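# Fork the loose switch onto the yellow-taped rack rails

## Task

Using the fork on the arm, carry the unscrewed switch to the pair of rack rails marked with yellow tape and seat it pushed all the way in. The rack is loose on the table: it may tilt only a little (more than slight tilt fails) and it must finish in its original spot. Nothing may fall off or be left off the table.

## Robot and tools

ROBOT. A single six-joint arm (Elite/UR-style chain: shoulder pan, shoulder lift, elbow, wrist 1, wrist 2, wrist 3) sits on the table. Its root is at (0, 0, +0.094) m in the scene frame, tilted very slightly. In place of a gripper it carries a rigid steel lifting fork with no motor or sensor. No action number drives the tool, and nothing reports what it holds. A load stays on only through gravity and friction.

FORK GEOMETRY. There are two flat blades, 240 mm long, 30 mm wide and 8 mm thick, with a 110 mm gap between them. They point along the tool point's -y axis, and the load-bearing faces look along the tool's -z. The tool point (end_effector_position) lies in the gap, halfway along the blades, on the load-bearing plane. The blade tips are 120 mm toward tool -y, and the upright back legs are 120 mm toward tool +y. A block about 10 cm long projects from the last joint's axis toward tool -y and turns with the fork. With tool +z pointing straight down, the blades are level. If the tips dip, the load slides off. A heavy load makes the fork sag and tilt below the commanded pose, so compare the reported pose with what you sent and correct it.

FRAMES. Everything is in the scene frame. Its origin is on the table top under the arm base, +z is up, and +y is to the left when looking along +x. Orientations are quaternions, wxyz. Offset rotations turn about the Hand target's position.

execute_actions(actions, cameras). actions is a list of actions. Each action is a table of up to 15 rows, one row per 1/30 s control step. A short table repeats its last row until all 15 steps are used, so one action lasts 0.5 s. Each row has 6 numbers in [-1, 1]: dx, dy, dz, rx, ry, rz. These are an OFFSET from the Hand target held at the start of that action, along the scene axes. 1.0 equals 0.6 m of translation or 180 degrees of rotation. rx, ry, rz together form a single rotation vector. Every row counts from the action's start, not from the row before it, so sending the same offset again moves the target further. If dx, dy, dz has a length above 1.0, it may be shortened along its direction. An empty actions list returns state plus images from all cameras. cameras is a list of names, ["all"], [] or null.

move(target, speed, blend, blocking, cameras). This runs a straight-line path toward one OFFSET row, or a list of up to 15 rows. The numbers mean the same as in execute_actions, and every row counts from the same starting Hand target. speed is the top speed in m/s, from 0.002 to 3.2 (default 0.25). Rotation is capped at twice that value in rad/s. speed can be one number or one per target. blend, in metres, rounds corners in a list; 0 means stop at each point. Each path leg takes at least 0.5 s, and the whole move gets 10 s. blocking=false returns after about 0.5 s while the motion continues. The move does not slow down for obstacles. Faster moves lag, stray and hit harder. Do not pass close to the arm's base, because this can flip the shoulder posture. The result's move: line reports done (within 3 mm and 2 degrees), off_target, moving, held or fault, plus limits (paced = the sent pose was clipped, held = steps were withheld).

wait(seconds 0 to 10) lets time pass while the last command is held. stop brakes a running move to rest. zoom_image(camera, region [x0, y0, x1, y1], at most 504 x 504 px) enlarges part of the latest picture from cam_head_left, cam_head_right or cam_wrist. read_manual gives only licence text. finished_scene(scene) ends the scene and cannot be undone; call it only once the switch sits fully seated and the rack is still.

CONTROL NOTES. Each step, the commanded orientation is clipped to within 32 degrees of the measured one. The Hand target line shows the clipped command, and the next offsets count from it. The tool often settles short of the Hand target, and waiting does not close that gap. Send any action, even all zeros, or add the missing distance as an offset. An arm that is blocked keeps pushing. To release a push, command the target back past the actual tool position. Motion trails commands by about 0.15 s. Joint speed caps are 2.09 rad/s (pan, lift), 2.62 rad/s (elbow) and 3.14 rad/s (wrists). With the wrist near the pan axis, small tool motions can swing the whole arm.

RESULTS. Each result gives the tool position (m), quaternion, velocities, Hand target, joint positions, and joint torques. Torques are total drive output, so they include gravity, offsets and noise; positive means toward a larger joint angle. "within noise" means the arm is essentially still. Printed poses can be off by a few cm, more at long reach. Camera images are 672x504. The calibration lines (K, distortion, T_world_to_cam) map scene points to pixels. Fixed cameras may have shifted by up to about 2.3 degrees and 9 mm. The wrist camera image can lag during motion.

AVOID. The arm is stiff, and aiming even slightly past a firm contact can trigger a fault. The force fault triggers at about 150 N (plus or minus 25 N) on any part, including the load. The torque fault triggers at contact torque of 293/293/133/49.8/49.8/49.8 N m. Either fault stops the arm for 10 s. Holding loads, stretched postures or pushing toward unreachable poses heats the motors. MOTOR HOT appears at 70 °C, and at 85 °C the brakes lock for 30 to 60 s or more. Do not drop the switch, release it while it is moving, slam it or shove hard. Do not knock or drag the loose rack; it must barely tilt and stay where it was. Nothing may fall off the table. Loose objects may occasionally be bumped by outside pushes. Smooth, quick motion with little effort is preferred.

Each tool is called after "Call:" as name(argument=value, ...) on one line, values as JSON.

## Session

Call:
execute_actions(actions=[])

Scene clock: 0.00 s.
end_effector_position=(+0.6600, +0.2529, +0.3169) end_effector_quat_wxyz=(+0.049, +0.971, +0.235, +0.002)
Joint positions: [3.144 -1.402 1.911 -2.097 -1.658 1.049]
Joint velocities: within noise
Joint torques (N m): no reading
Hand target: +0.6600, +0.2529, +0.3169; +0.049, +0.971, +0.235, +0.002

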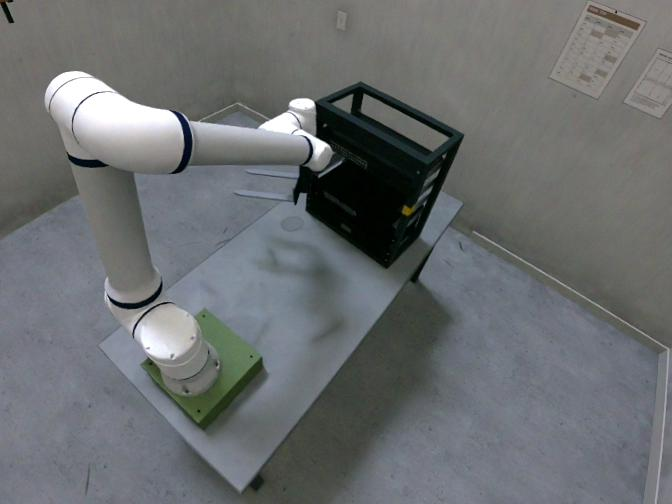

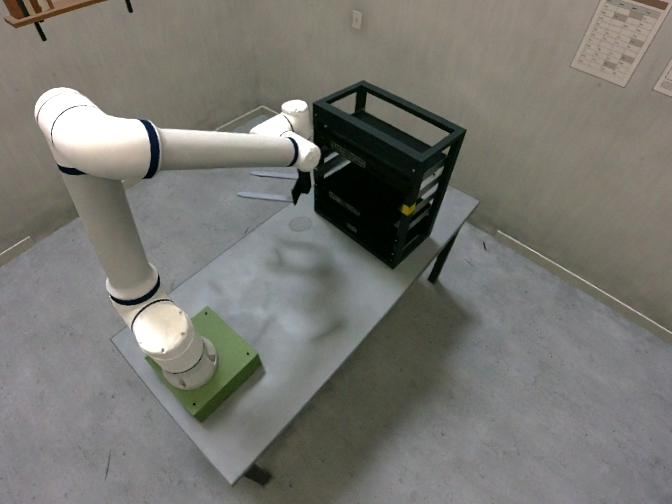

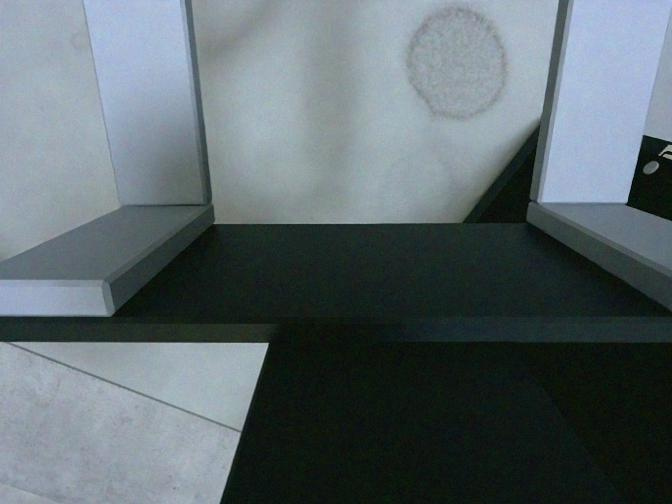

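Call:
zoom_image(camera="cam_head_left", region=[280, 70, 480, 270])

Call:
zoom_image(camera="cam_head_right", region=[280, 70, 480, 270])

Scaled by 2.520.

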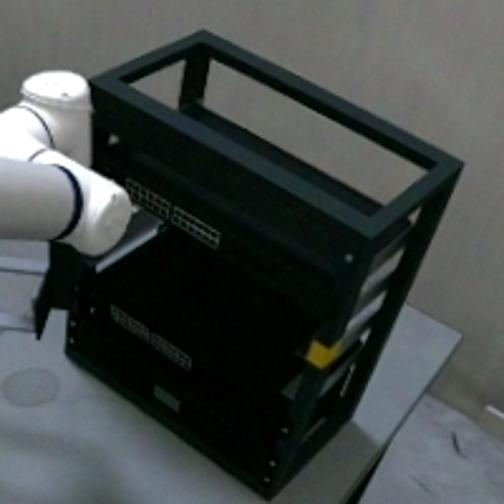

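Scaled by 2.520.

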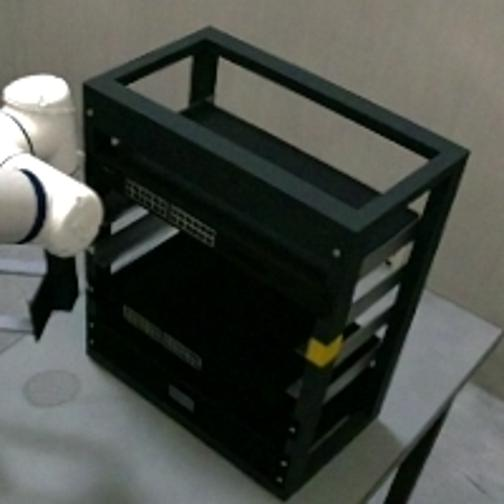

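Call:
move(target=[-0.3, -0.4, 0.45, 0, 0, -0.65], speed=0.5, cameras=["all"])

Scene clock: 37.83 s.
end_effector_position=(+0.4800, +0.0129, +0.5868) end_effector_quat_wxyz=(+0.027, +0.708, -0.705, -0.041)
Joint positions: [2.691 -2.18 1.983 -1.265 -1.6 2.641]
Joint torques (N m): [-21.81 -13.99 -99.25 -4.07 2.21 3.49]
Hand target: +0.4800, +0.0129, +0.5869; +0.027, +0.708, -0.705, -0.041
Off the commanded pose: 0.000 m, 0 deg.
move: done
camera_calibration:
cam_wrist: T_world_to_cam=[[-0.0115767, -0.998921, -0.0449695, 0.054368], [-0.900556, -0.00913009, 0.434643, 0.0486601], [-0.434585, 0.0455293, -0.899479, 0.830266], [0, 0, 0, 1]] pos_world=[0.405272, 0.0169522, 0.728103]

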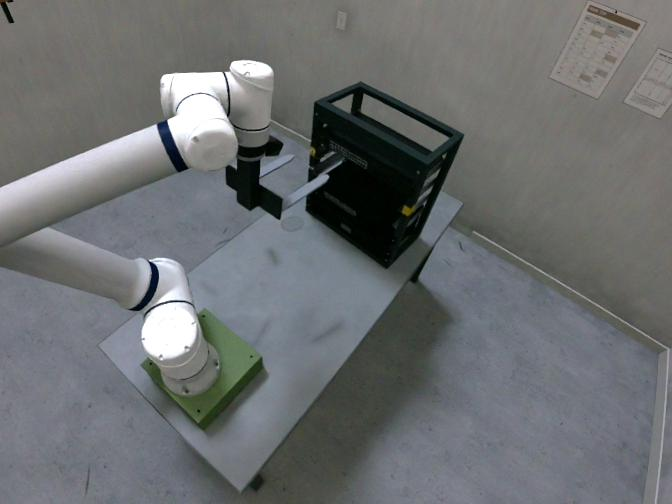

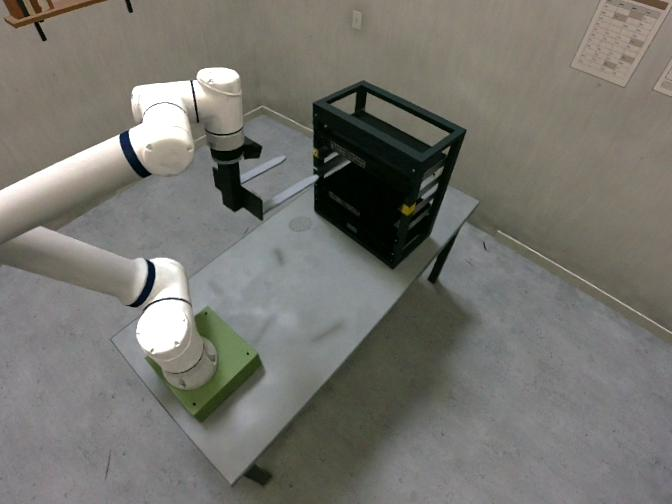

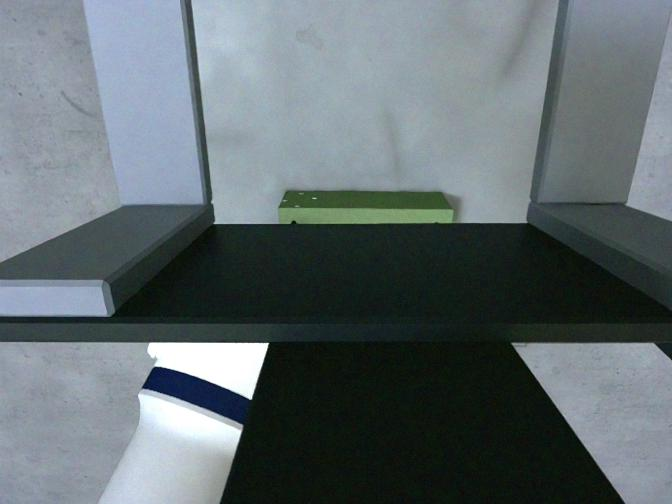

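Call:
move(target=[0.0, 0, 0.05, 0, -0.42, 0], speed=0.5, cameras=["all"])

Call:
zoom_image(camera="cam_wrist", region=[180, 0, 580, 240])

Call:
zoom_image(camera="cam_head_right", region=[290, 70, 480, 270])

Call:
zoom_image(camera="cam_head_left", region=[290, 70, 480, 270])

Scene clock: 48.20 s.
end_effector_position=(+0.4859, +0.0144, +0.6171) end_effector_quat_wxyz=(+0.398, -0.524, +0.611, -0.440)
Joint positions: [1.902 -3.177 2.812 -2.092 -0.512 2.555]
Joint torques (N m): [9.36 60.96 -70.44 -9.38 6.47 3.41]
Hand target: +0.4800, +0.0129, +0.6169; +0.411, -0.584, +0.573, -0.402
Off the commanded pose: 0.006 m, 9 deg.
move: off_target
camera_calibration:
cam_wrist: T_world_to_cam=[[-0.112946, -0.992584, -0.0449458, 0.10634], [-0.60046, 0.104227, -0.792833, 0.650868], [0.791638, -0.0625592, -0.607779, 0.0857148], [0, 0, 0, 1]] pos_world=[0.334976, 0.0430757, 0.572905]

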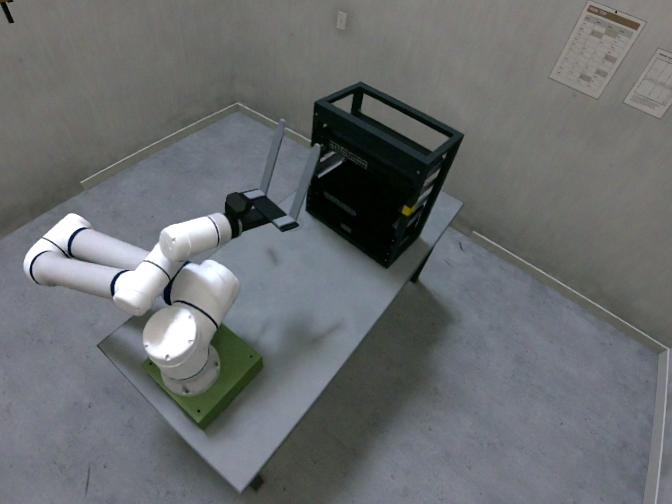

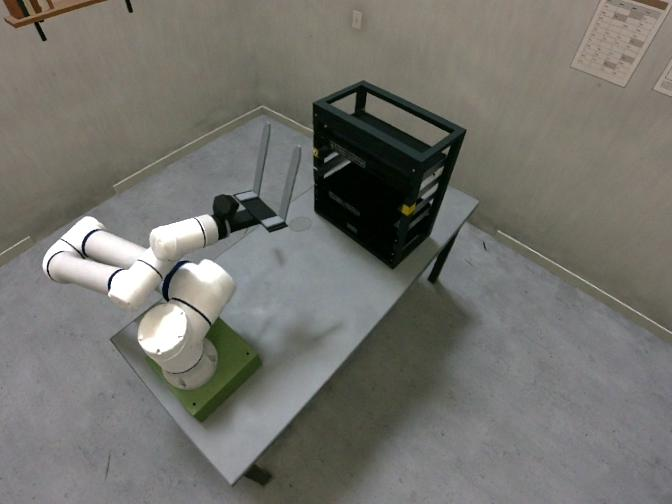

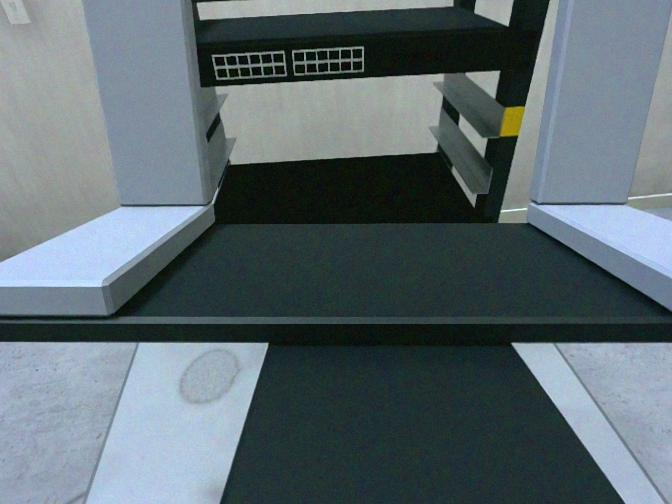

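Scaled by 1.260.

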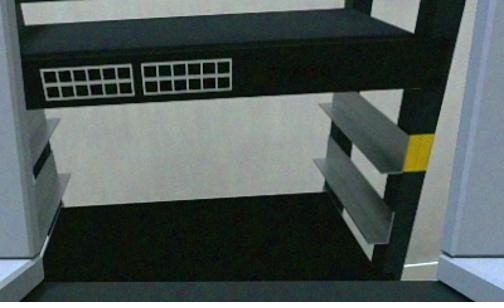

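Scaled by 2.520.

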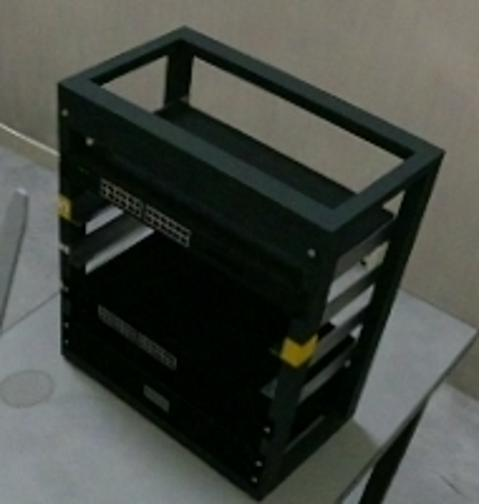

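Scaled by 2.520.

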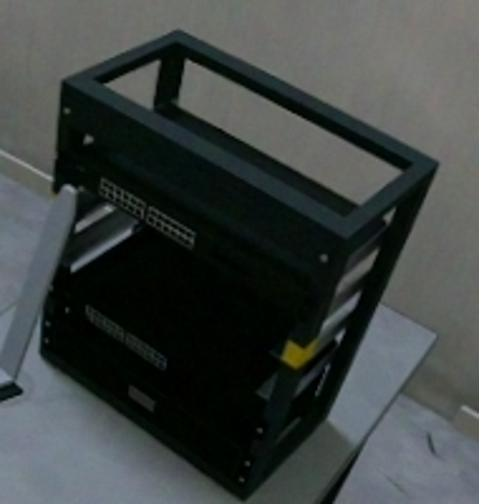

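Call:
move(target=[0.2, -0.2, 0.08, 0, 0, 0], speed=0.4, cameras=["cam_wrist"])

Call:
zoom_image(camera="cam_wrist", region=[100, 0, 600, 240])

Call:
move(target=[0.05, 0, -0.3, 0, 0, 0], speed=0.4, cameras=["cam_wrist"])

Call:
zoom_image(camera="cam_wrist", region=[100, 0, 600, 240])

Scene clock: 58.07 s.
end_effector_position=(+0.5999, -0.1071, +0.6649) end_effector_quat_wxyz=(-0.410, +0.584, -0.573, +0.402) end_effector_velocity=(+0.000, +0.000, +0.000) end_effector_angular_velocity=(-0.001, -0.001, -0.001)
Joint positions: [2.16 -2.124 2.643 -3.011 -0.623 2.598]
Joint velocities: [0.001 0.002 0 -0.005 -0.001 0.002]
Joint torques (N m): [10.85 13.38 -67.61 -10.02 1.61 3.68]
Hand target: +0.6000, -0.1071, +0.6649; -0.411, +0.584, -0.573, +0.402
Off the commanded pose: 0.000 m, 0 deg.
move: done
camera_calibration:
cam_wrist: T_world_to_cam=[[0.0407752, -0.998909, -0.0227536, -0.10678], [-0.645153, -0.00893217, -0.764001, 0.765449], [0.762965, 0.0458318, -0.644813, 0.0703004], [0, 0, 0, 1]] pos_world=[0.444549, -0.103048, 0.627705]
Images, in order (width x height): cam_wrist 672x504.

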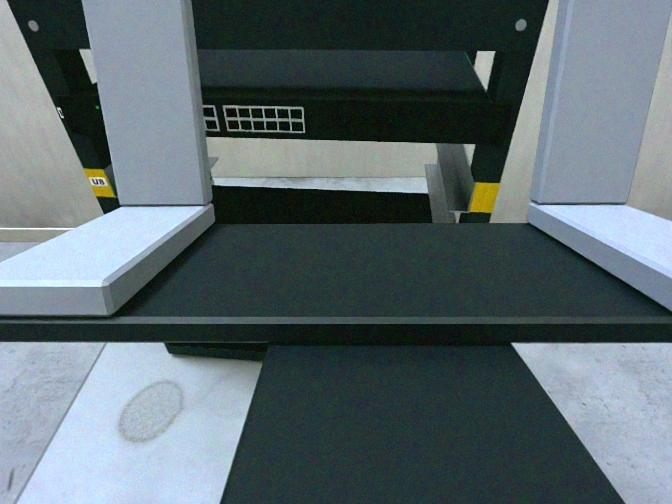

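Scaled by 1.008.

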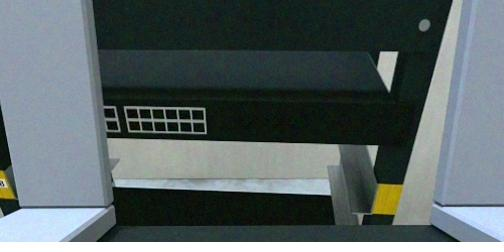

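Scene clock: 59.73 s.
end_effector_position=(+0.6300, -0.1071, +0.4849) end_effector_quat_wxyz=(-0.410, +0.584, -0.573, +0.402)
Joint positions: [2.251 -1.447 2.781 -3.895 -0.697 2.684]
Joint torques (N m): [10.99 -17.7 -42.44 -10.4 1.11 3.25]
Hand target: +0.6300, -0.1071, +0.4849; -0.411, +0.584, -0.573, +0.402
Off the commanded pose: 0.000 m, 0 deg.
move: done
camera_calibration:
cam_wrist: T_world_to_cam=[[0.0406328, -0.998915, -0.022767, -0.112026], [-0.645215, -0.00883369, -0.76395, 0.6473], [0.762919, 0.045731, -0.644874, -0.0686164], [0, 0, 0, 1]] pos_world=[0.474549, -0.103048, 0.447705]
Images, in order (width x height): cam_wrist 672x504.

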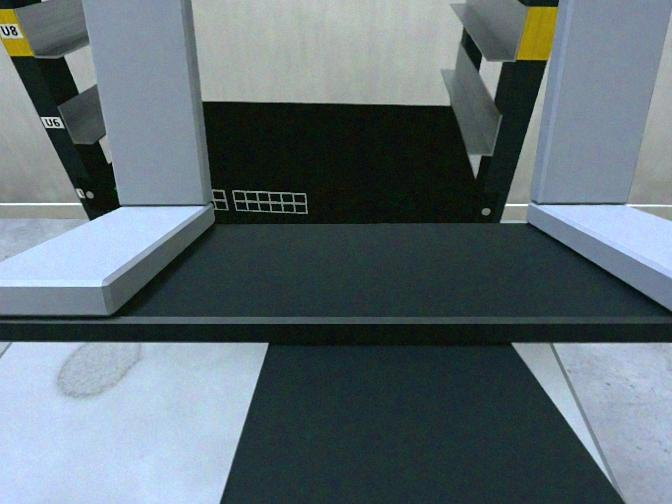

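Scaled by 1.008.

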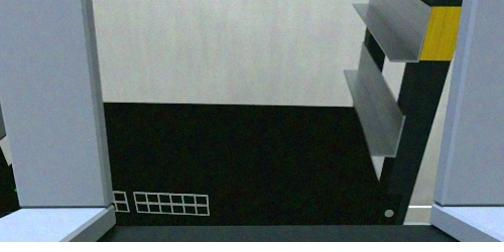

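Call:
execute_actions(actions=[])

Call:
zoom_image(camera="cam_head_right", region=[300, 70, 400, 170])

Call:
zoom_image(camera="cam_head_right", region=[380, 100, 480, 200])

Call:
zoom_image(camera="cam_head_right", region=[300, 160, 420, 280])

Call:
zoom_image(camera="cam_head_left", region=[300, 70, 400, 170])

Call:
zoom_image(camera="cam_head_left", region=[380, 100, 480, 200])

Call:
zoom_image(camera="cam_head_left", region=[300, 160, 420, 280])

Scene clock: 98.20 s.
end_effector_position=(+0.6300, -0.1071, +0.4849) end_effector_quat_wxyz=(-0.410, +0.584, -0.573, +0.402)
Joint positions: [2.251 -1.447 2.781 -3.895 -0.698 2.684]
Joint velocities: within noise
Joint torques (N m): [9.97 -17.78 -42.64 -10.22 0.95 3.3]
Hand target: +0.6300, -0.1071, +0.4849; -0.411, +0.584, -0.573, +0.402
Off the commanded pose: 0.000 m, 0 deg.
camera_calibration:
cam_wrist: T_world_to_cam=[[0.0406328, -0.998915, -0.0227644, -0.112027], [-0.645108, -0.00882918, -0.76404, 0.64729], [0.76301, 0.0457306, -0.644767, -0.0687076], [0, 0, 0, 1]] pos_world=[0.474549, -0.103048, 0.447705]

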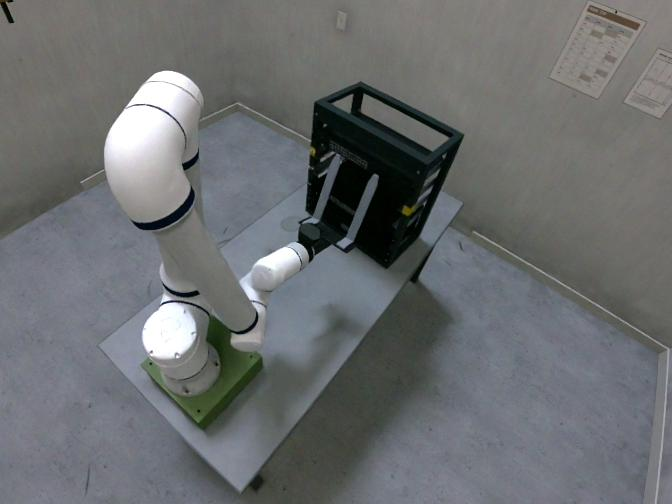

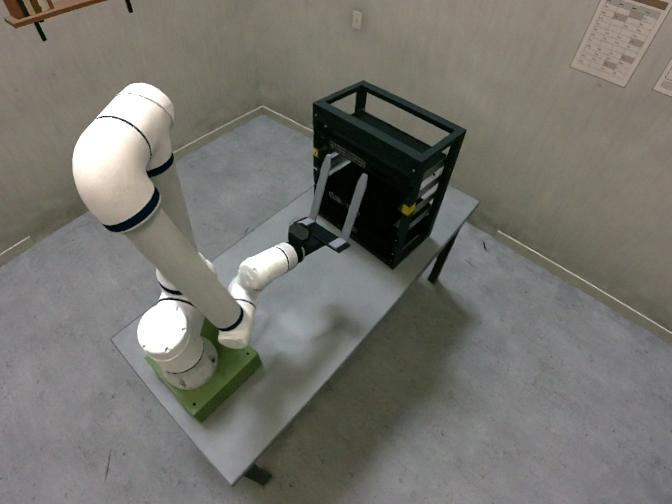

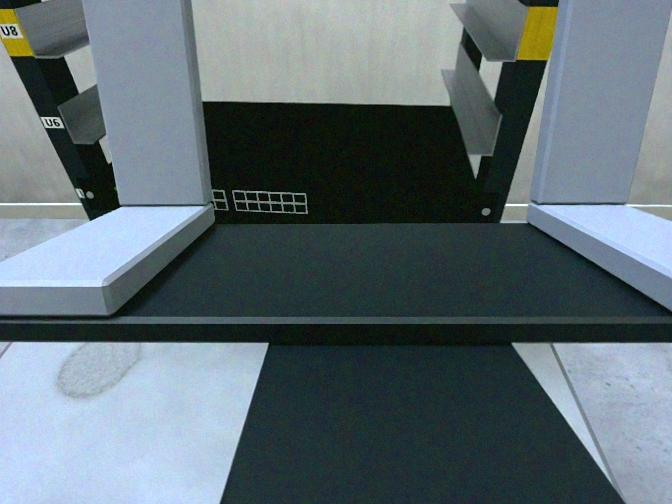

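Scaled by 5.040.

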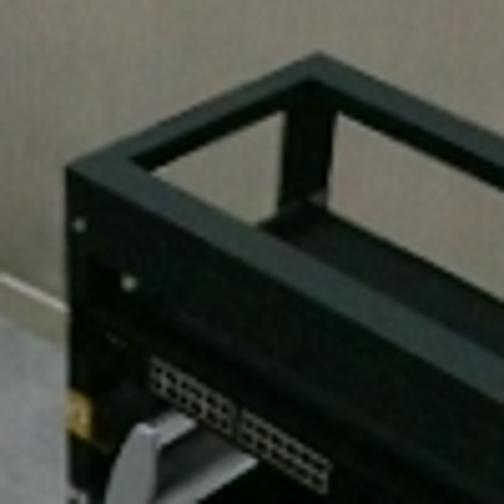

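Scaled by 5.040.

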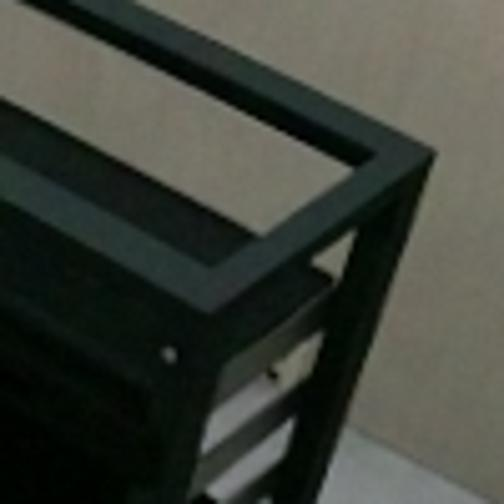

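Scaled by 4.200.

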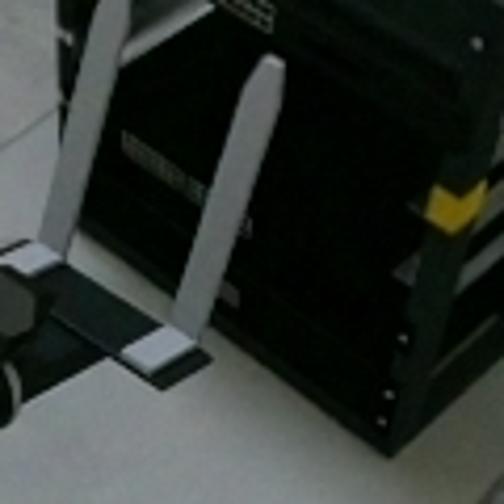

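Scaled by 5.040.

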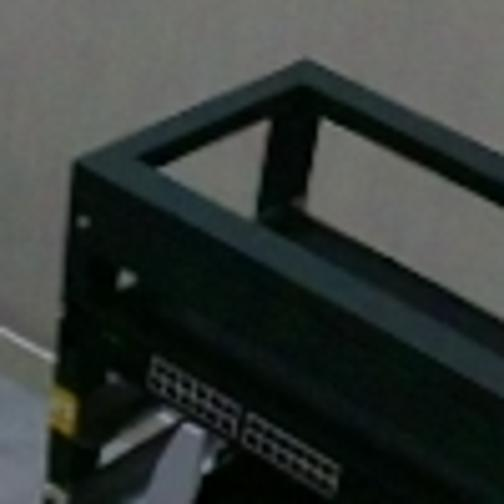

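Scaled by 5.040.

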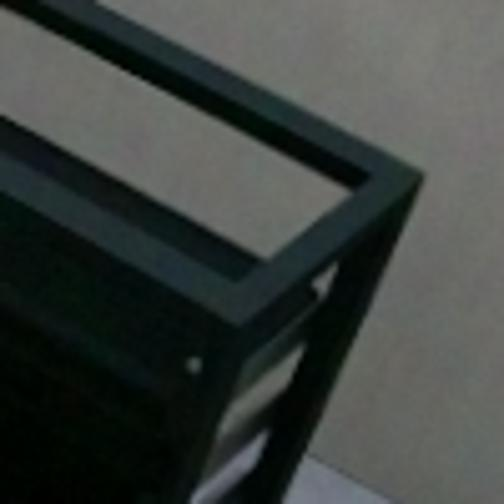

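Scaled by 4.200.

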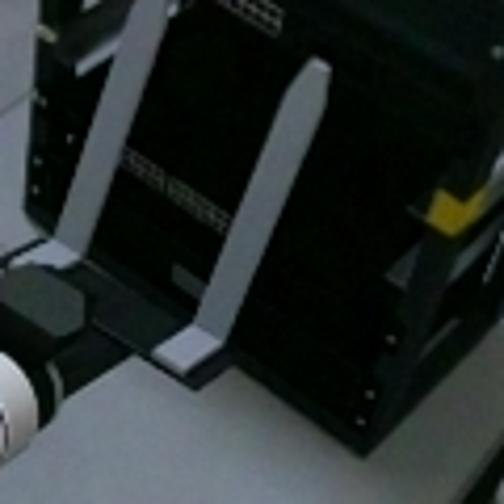

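Call:
move(target=[0.12, 0.2068, -0.1333, 0.009, 0.3899, -0.0237], speed=0.4, cameras=["all"])

Call:
zoom_image(camera="cam_head_left", region=[240, 110, 440, 260])

Call:
zoom_image(camera="cam_head_right", region=[240, 110, 440, 260])

Scene clock: 126.23 s.
end_effector_position=(+0.7020, +0.0170, +0.4049) end_effector_quat_wxyz=(+0.000, +0.683, -0.730, -0.001)
Joint positions: [2.907 -1.77 2.117 -1.902 -1.567 2.927]
Joint torques (N m): [10.84 -24.47 -97.39 -5.46 -2.16 3.2]
Hand target: +0.7020, +0.0170, +0.4049; +0.000, +0.683, -0.730, -0.001
Off the commanded pose: 0.000 m, 0 deg.
move: done
camera_calibration:
cam_wrist: T_world_to_cam=[[-0.0799375, -0.996423, -0.0273924, 0.0935892], [-0.935422, 0.0654931, 0.347414, 0.386173], [-0.344378, 0.0533949, -0.937312, 0.714773], [0, 0, 0, 1]] pos_world=[0.614868, 0.0297976, 0.538367]

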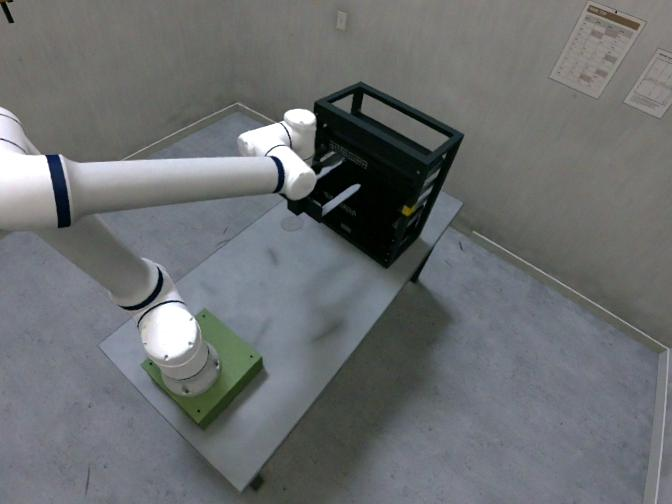

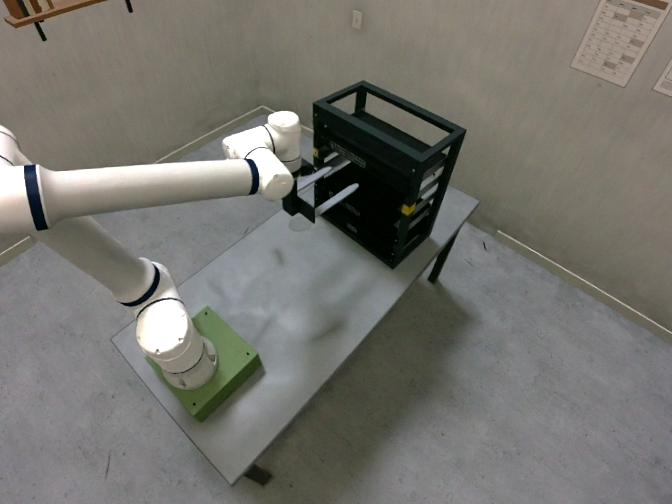

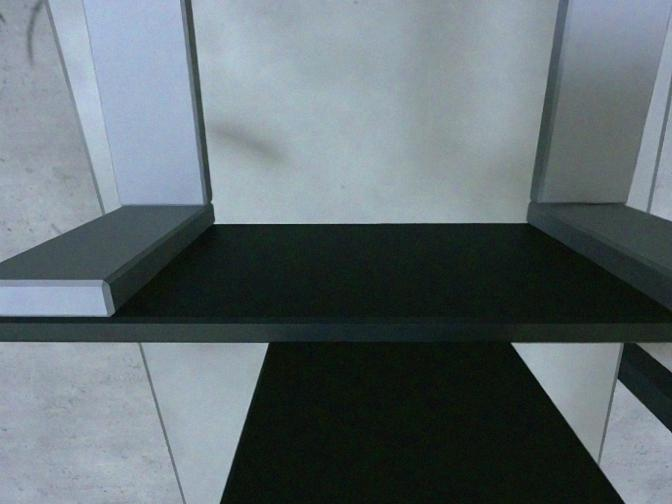

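Scaled by 2.520.

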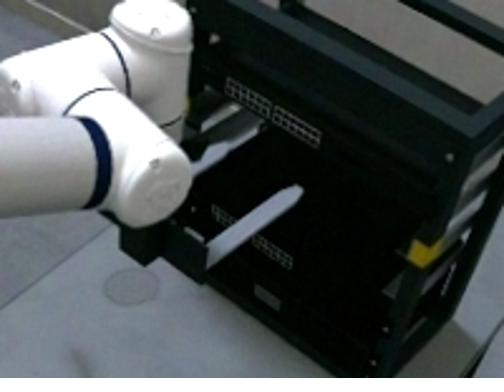

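Scaled by 2.520.

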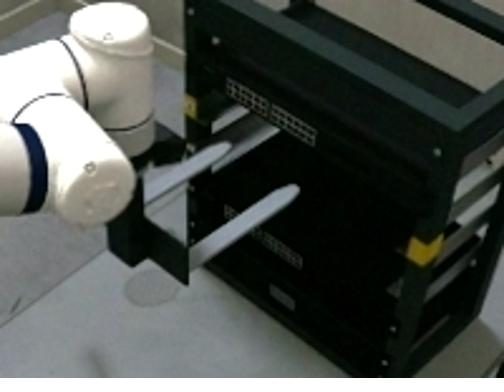

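Call:
move(target=[0.3077, -0.0205, -0.0083, 0, 0, 0], speed=0.15, cameras=["cam_head_left","cam_head_right"])

Call:
zoom_image(camera="cam_head_left", region=[270, 70, 450, 230])

Call:
zoom_image(camera="cam_head_right", region=[270, 70, 450, 230])

Scene clock: 145.37 s.
end_effector_position=(+0.8864, +0.0047, +0.3999) end_effector_quat_wxyz=(+0.000, +0.683, -0.730, -0.001)
Joint positions: [2.962 -1.448 1.823 -1.93 -1.567 2.982]
Joint torques (N m): [10.61 -57.05 -97.82 -5.36 -0.93 3.31]
Hand target: +0.8866, +0.0047, +0.3999; +0.000, +0.683, -0.730, -0.001
Off the commanded pose: 0.000 m, 0 deg.
move: done
Images, in order (width x height): cam_head_left 672x504, cam_head_right 672x504.

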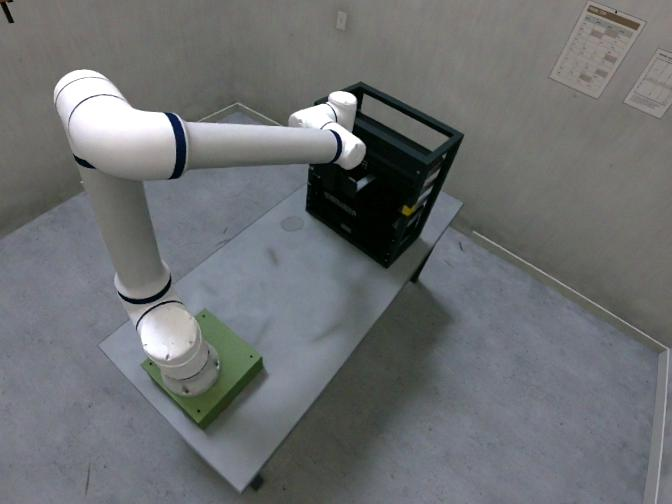

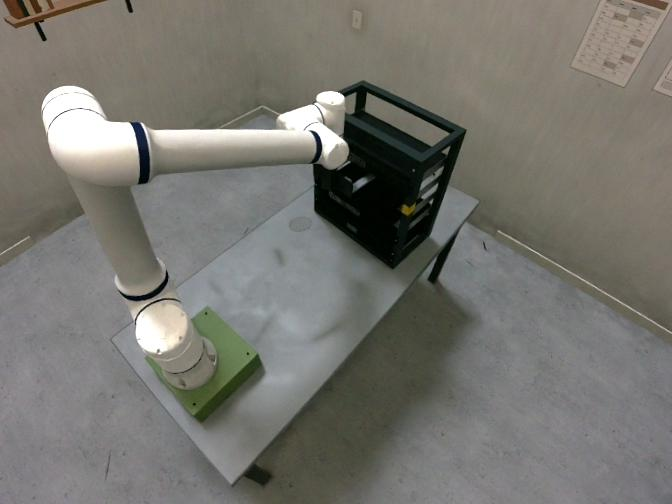

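Scaled by 2.800.

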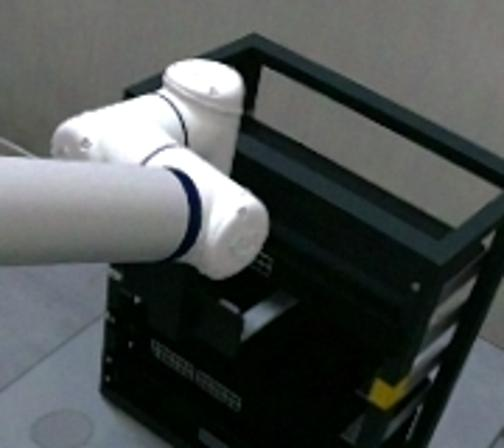

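Scaled by 2.800.

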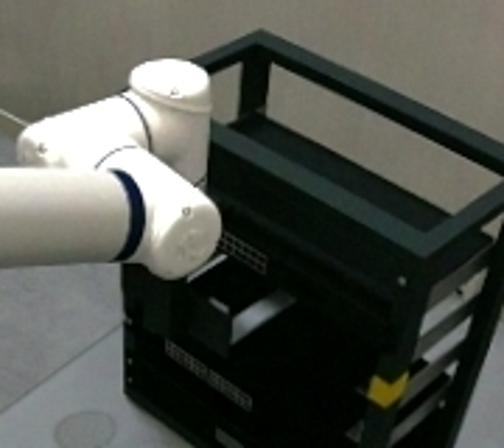

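Call:
move(target=[0, 0, 0.03, 0, 0, 0], speed=0.05)

Call:
move(target=[0, 0, 0.0133, 0, 0, 0], speed=0.03)

Call:
move(target=[0, 0, 0.0133, 0, 0, 0], speed=0.03, cameras=["cam_head_left","cam_head_right"])

Call:
zoom_image(camera="cam_head_right", region=[270, 70, 450, 230])

Scene clock: 150.63 s.
end_effector_position=(+0.8866, +0.0047, +0.4177) end_effector_quat_wxyz=(+0.000, +0.683, -0.730, -0.001)
Joint positions: [2.962 -1.458 1.801 -1.898 -1.567 2.982]
Joint torques (N m): [-13.29 -86.45 -98.78 -5.39 -1.16 -1.61]
Hand target: +0.8866, +0.0047, +0.4179; +0.000, +0.683, -0.730, -0.001
Off the commanded pose: 0.000 m, 0 deg.
move: done

Scene clock: 151.40 s.
end_effector_position=(+0.8866, +0.0047, +0.4257) end_effector_quat_wxyz=(+0.000, +0.683, -0.730, -0.001) end_effector_velocity=(+0.000, +0.000, +0.000) end_effector_angular_velocity=(+0.001, +0.003, +0.000)
Joint positions: [2.962 -1.462 1.791 -1.884 -1.567 2.982]
Joint velocities: [0 0 -0.002 0.005 0 0]
Joint torques (N m): [-18.71 -86.17 -96.54 -5.21 -1.31 -1.84]
Hand target: +0.8866, +0.0047, +0.4259; +0.000, +0.683, -0.730, -0.001
Off the commanded pose: 0.000 m, 0 deg.
move: done

Scene clock: 152.17 s.
end_effector_position=(+0.8866, +0.0047, +0.4336) end_effector_quat_wxyz=(+0.000, +0.683, -0.730, -0.001)
Joint positions: [2.961 -1.466 1.781 -1.87 -1.567 2.982]
Joint torques (N m): [-22.2 -88.32 -99.28 -4.75 -1.4 -2.17]
Hand target: +0.8866, +0.0047, +0.4339; +0.000, +0.683, -0.730, -0.001
Off the commanded pose: 0.000 m, 0 deg.
move: done
Images, in order (width x height): cam_head_left 672x504, cam_head_right 672x504.

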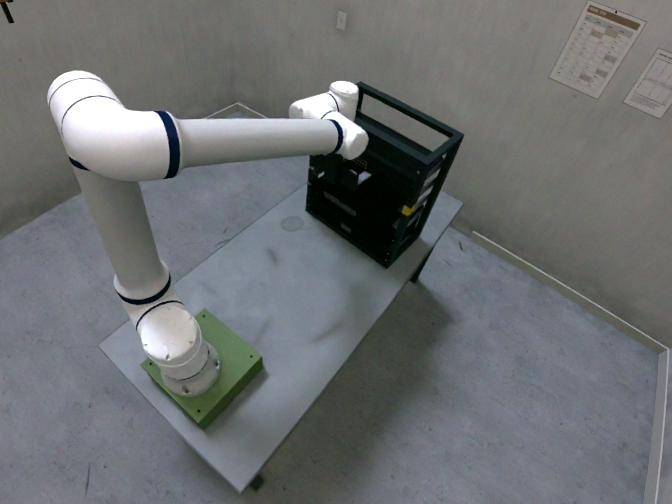

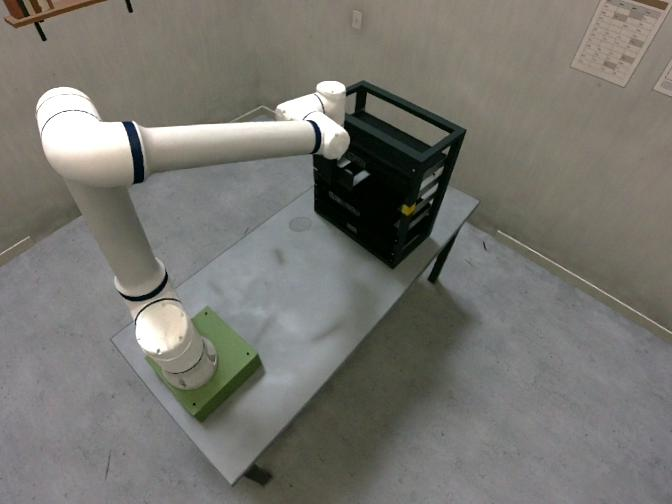

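Scaled by 2.800.

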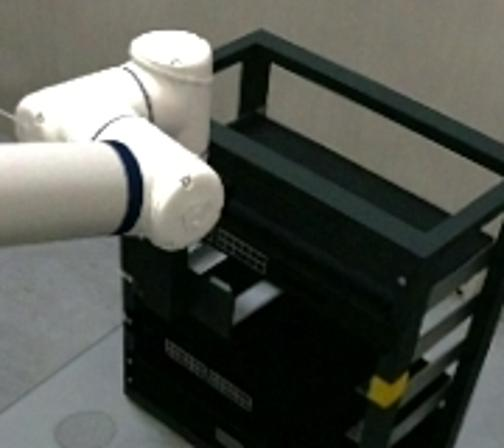

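Call:
move(target=[0, 0, 0.01, 0, 0, 0], speed=0.03)

Call:
move(target=[0, 0, 0.01, 0, 0, 0], speed=0.03, cameras=["cam_head_left","cam_head_right"])

Call:
zoom_image(camera="cam_head_right", region=[270, 70, 450, 230])

Scene clock: 155.60 s.
end_effector_position=(+0.8865, +0.0047, +0.4394) end_effector_quat_wxyz=(+0.000, +0.683, -0.730, -0.001)
Joint positions: [2.961 -1.469 1.773 -1.859 -1.567 2.982]
Joint torques (N m): [-20.69 -103.82 -116.91 -9.45 -0.67 -1.97]
Hand target: +0.8866, +0.0047, +0.4399; +0.000, +0.683, -0.730, -0.001
Off the commanded pose: 0.000 m, 0 deg.
move: done

Scene clock: 156.33 s.
end_effector_position=(+0.8866, +0.0047, +0.4457) end_effector_quat_wxyz=(+0.000, +0.683, -0.730, -0.001)
Joint positions: [2.961 -1.472 1.765 -1.848 -1.567 2.982]
Joint torques (N m): [-21.78 -120.04 -142.55 -19.33 2.07 -2.04]
Hand target: +0.8866, +0.0047, +0.4459; +0.000, +0.683, -0.730, -0.001
Off the commanded pose: 0.000 m, 0 deg.
move: done
Images, in order (width x height): cam_head_left 672x504, cam_head_right 672x504.

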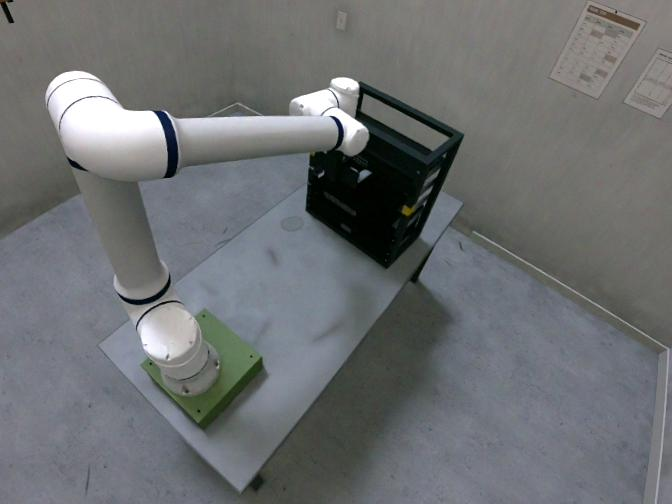

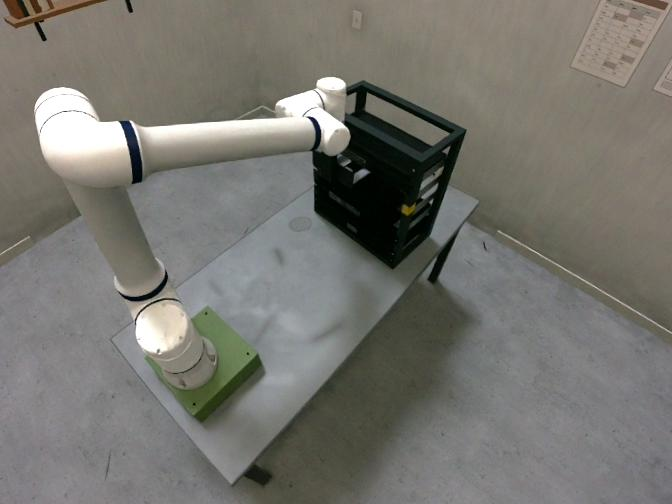

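Scaled by 2.800.

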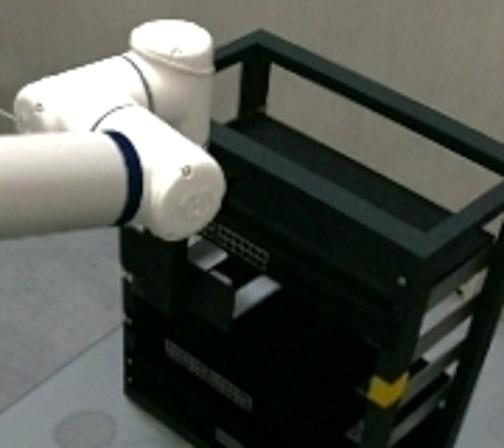

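Call:
move(target=[0, 0, 0.01, 0, 0, 0], speed=0.03, cameras=["cam_head_left","cam_head_right"])

Call:
zoom_image(camera="cam_head_right", region=[270, 70, 450, 230])

Call:
zoom_image(camera="cam_head_left", region=[270, 70, 450, 230])

Scene clock: 162.40 s.
end_effector_position=(+0.8866, +0.0047, +0.4517) end_effector_quat_wxyz=(+0.000, +0.683, -0.730, -0.001)
Joint positions: [2.961 -1.475 1.757 -1.838 -1.567 2.982]
Joint torques (N m): [-22.34 -122.47 -144.52 -19.5 2.48 -1.96]
Hand target: +0.8866, +0.0047, +0.4519; +0.000, +0.683, -0.730, -0.001
Off the commanded pose: 0.000 m, 0 deg.
move: done
Images, in order (width x height): cam_head_left 672x504, cam_head_right 672x504.

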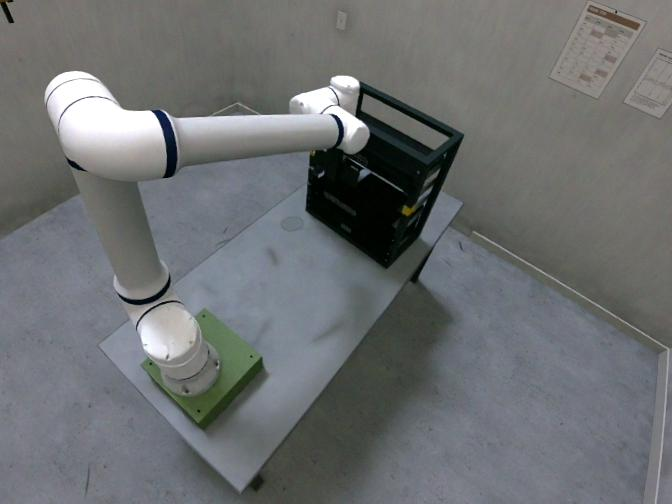

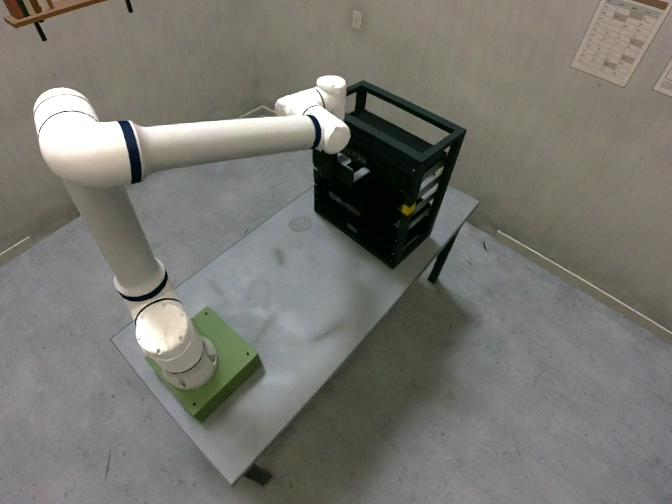

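Scaled by 2.800.

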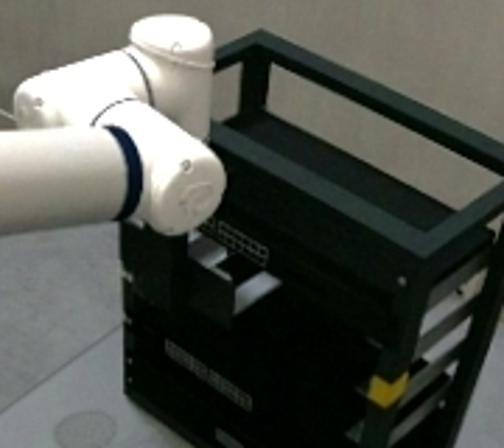

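Scaled by 2.800.

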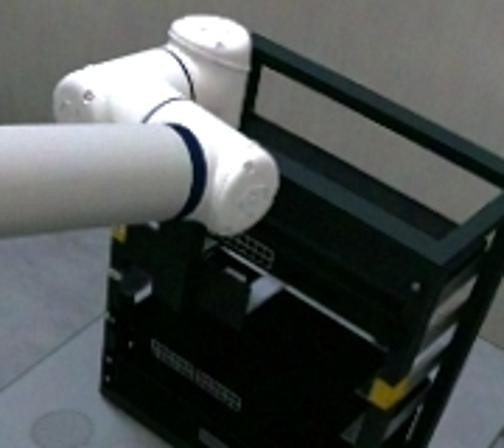

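Call:
move(target=[-0.05, 0.0033, 0, 0, 0, 0], speed=0.06, cameras=["cam_head_left","cam_head_right"])

Call:
zoom_image(camera="cam_head_right", region=[270, 70, 450, 230])

Call:
zoom_image(camera="cam_head_left", region=[270, 70, 450, 230])

Scene clock: 168.93 s.
end_effector_position=(+0.8568, +0.0067, +0.4519) end_effector_quat_wxyz=(+0.000, +0.683, -0.730, -0.001)
Joint positions: [2.954 -1.524 1.809 -1.841 -1.567 2.975]
Joint torques (N m): [-21.79 -115.07 -120.65 -24.73 -0.95 -1.99]
Hand target: +0.8566, +0.0067, +0.4519; +0.000, +0.683, -0.730, -0.001
Off the commanded pose: 0.000 m, 0 deg.
move: done
Images, in order (width x height): cam_head_left 672x504, cam_head_right 672x504.

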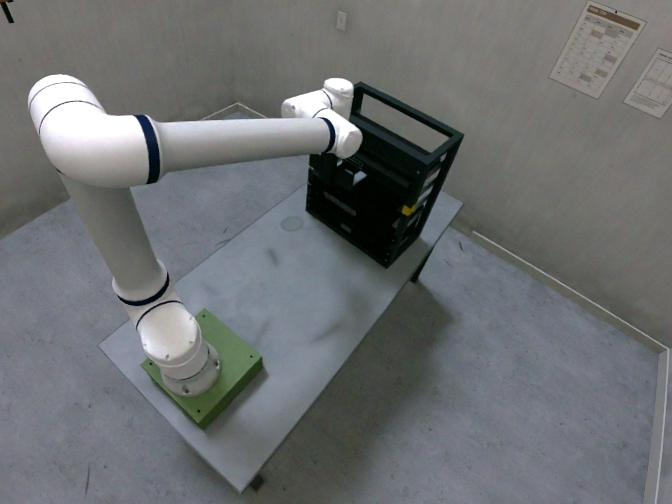

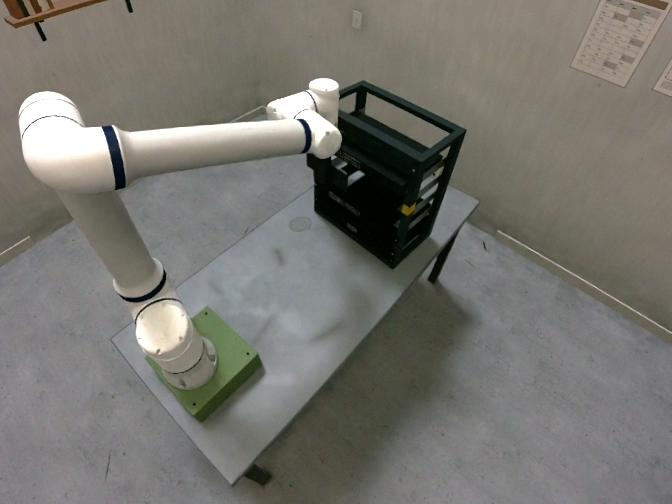

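Scaled by 2.800.

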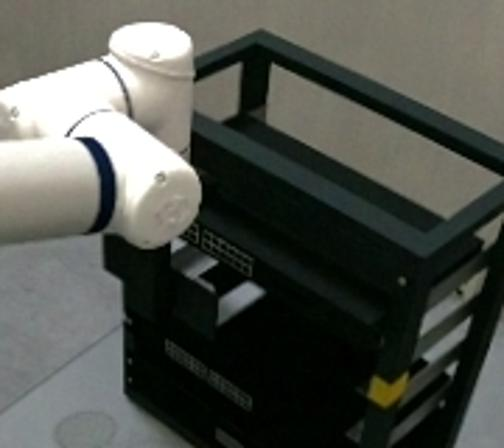

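Scaled by 2.800.

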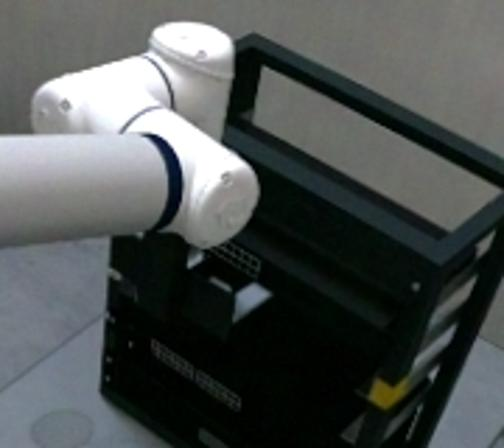

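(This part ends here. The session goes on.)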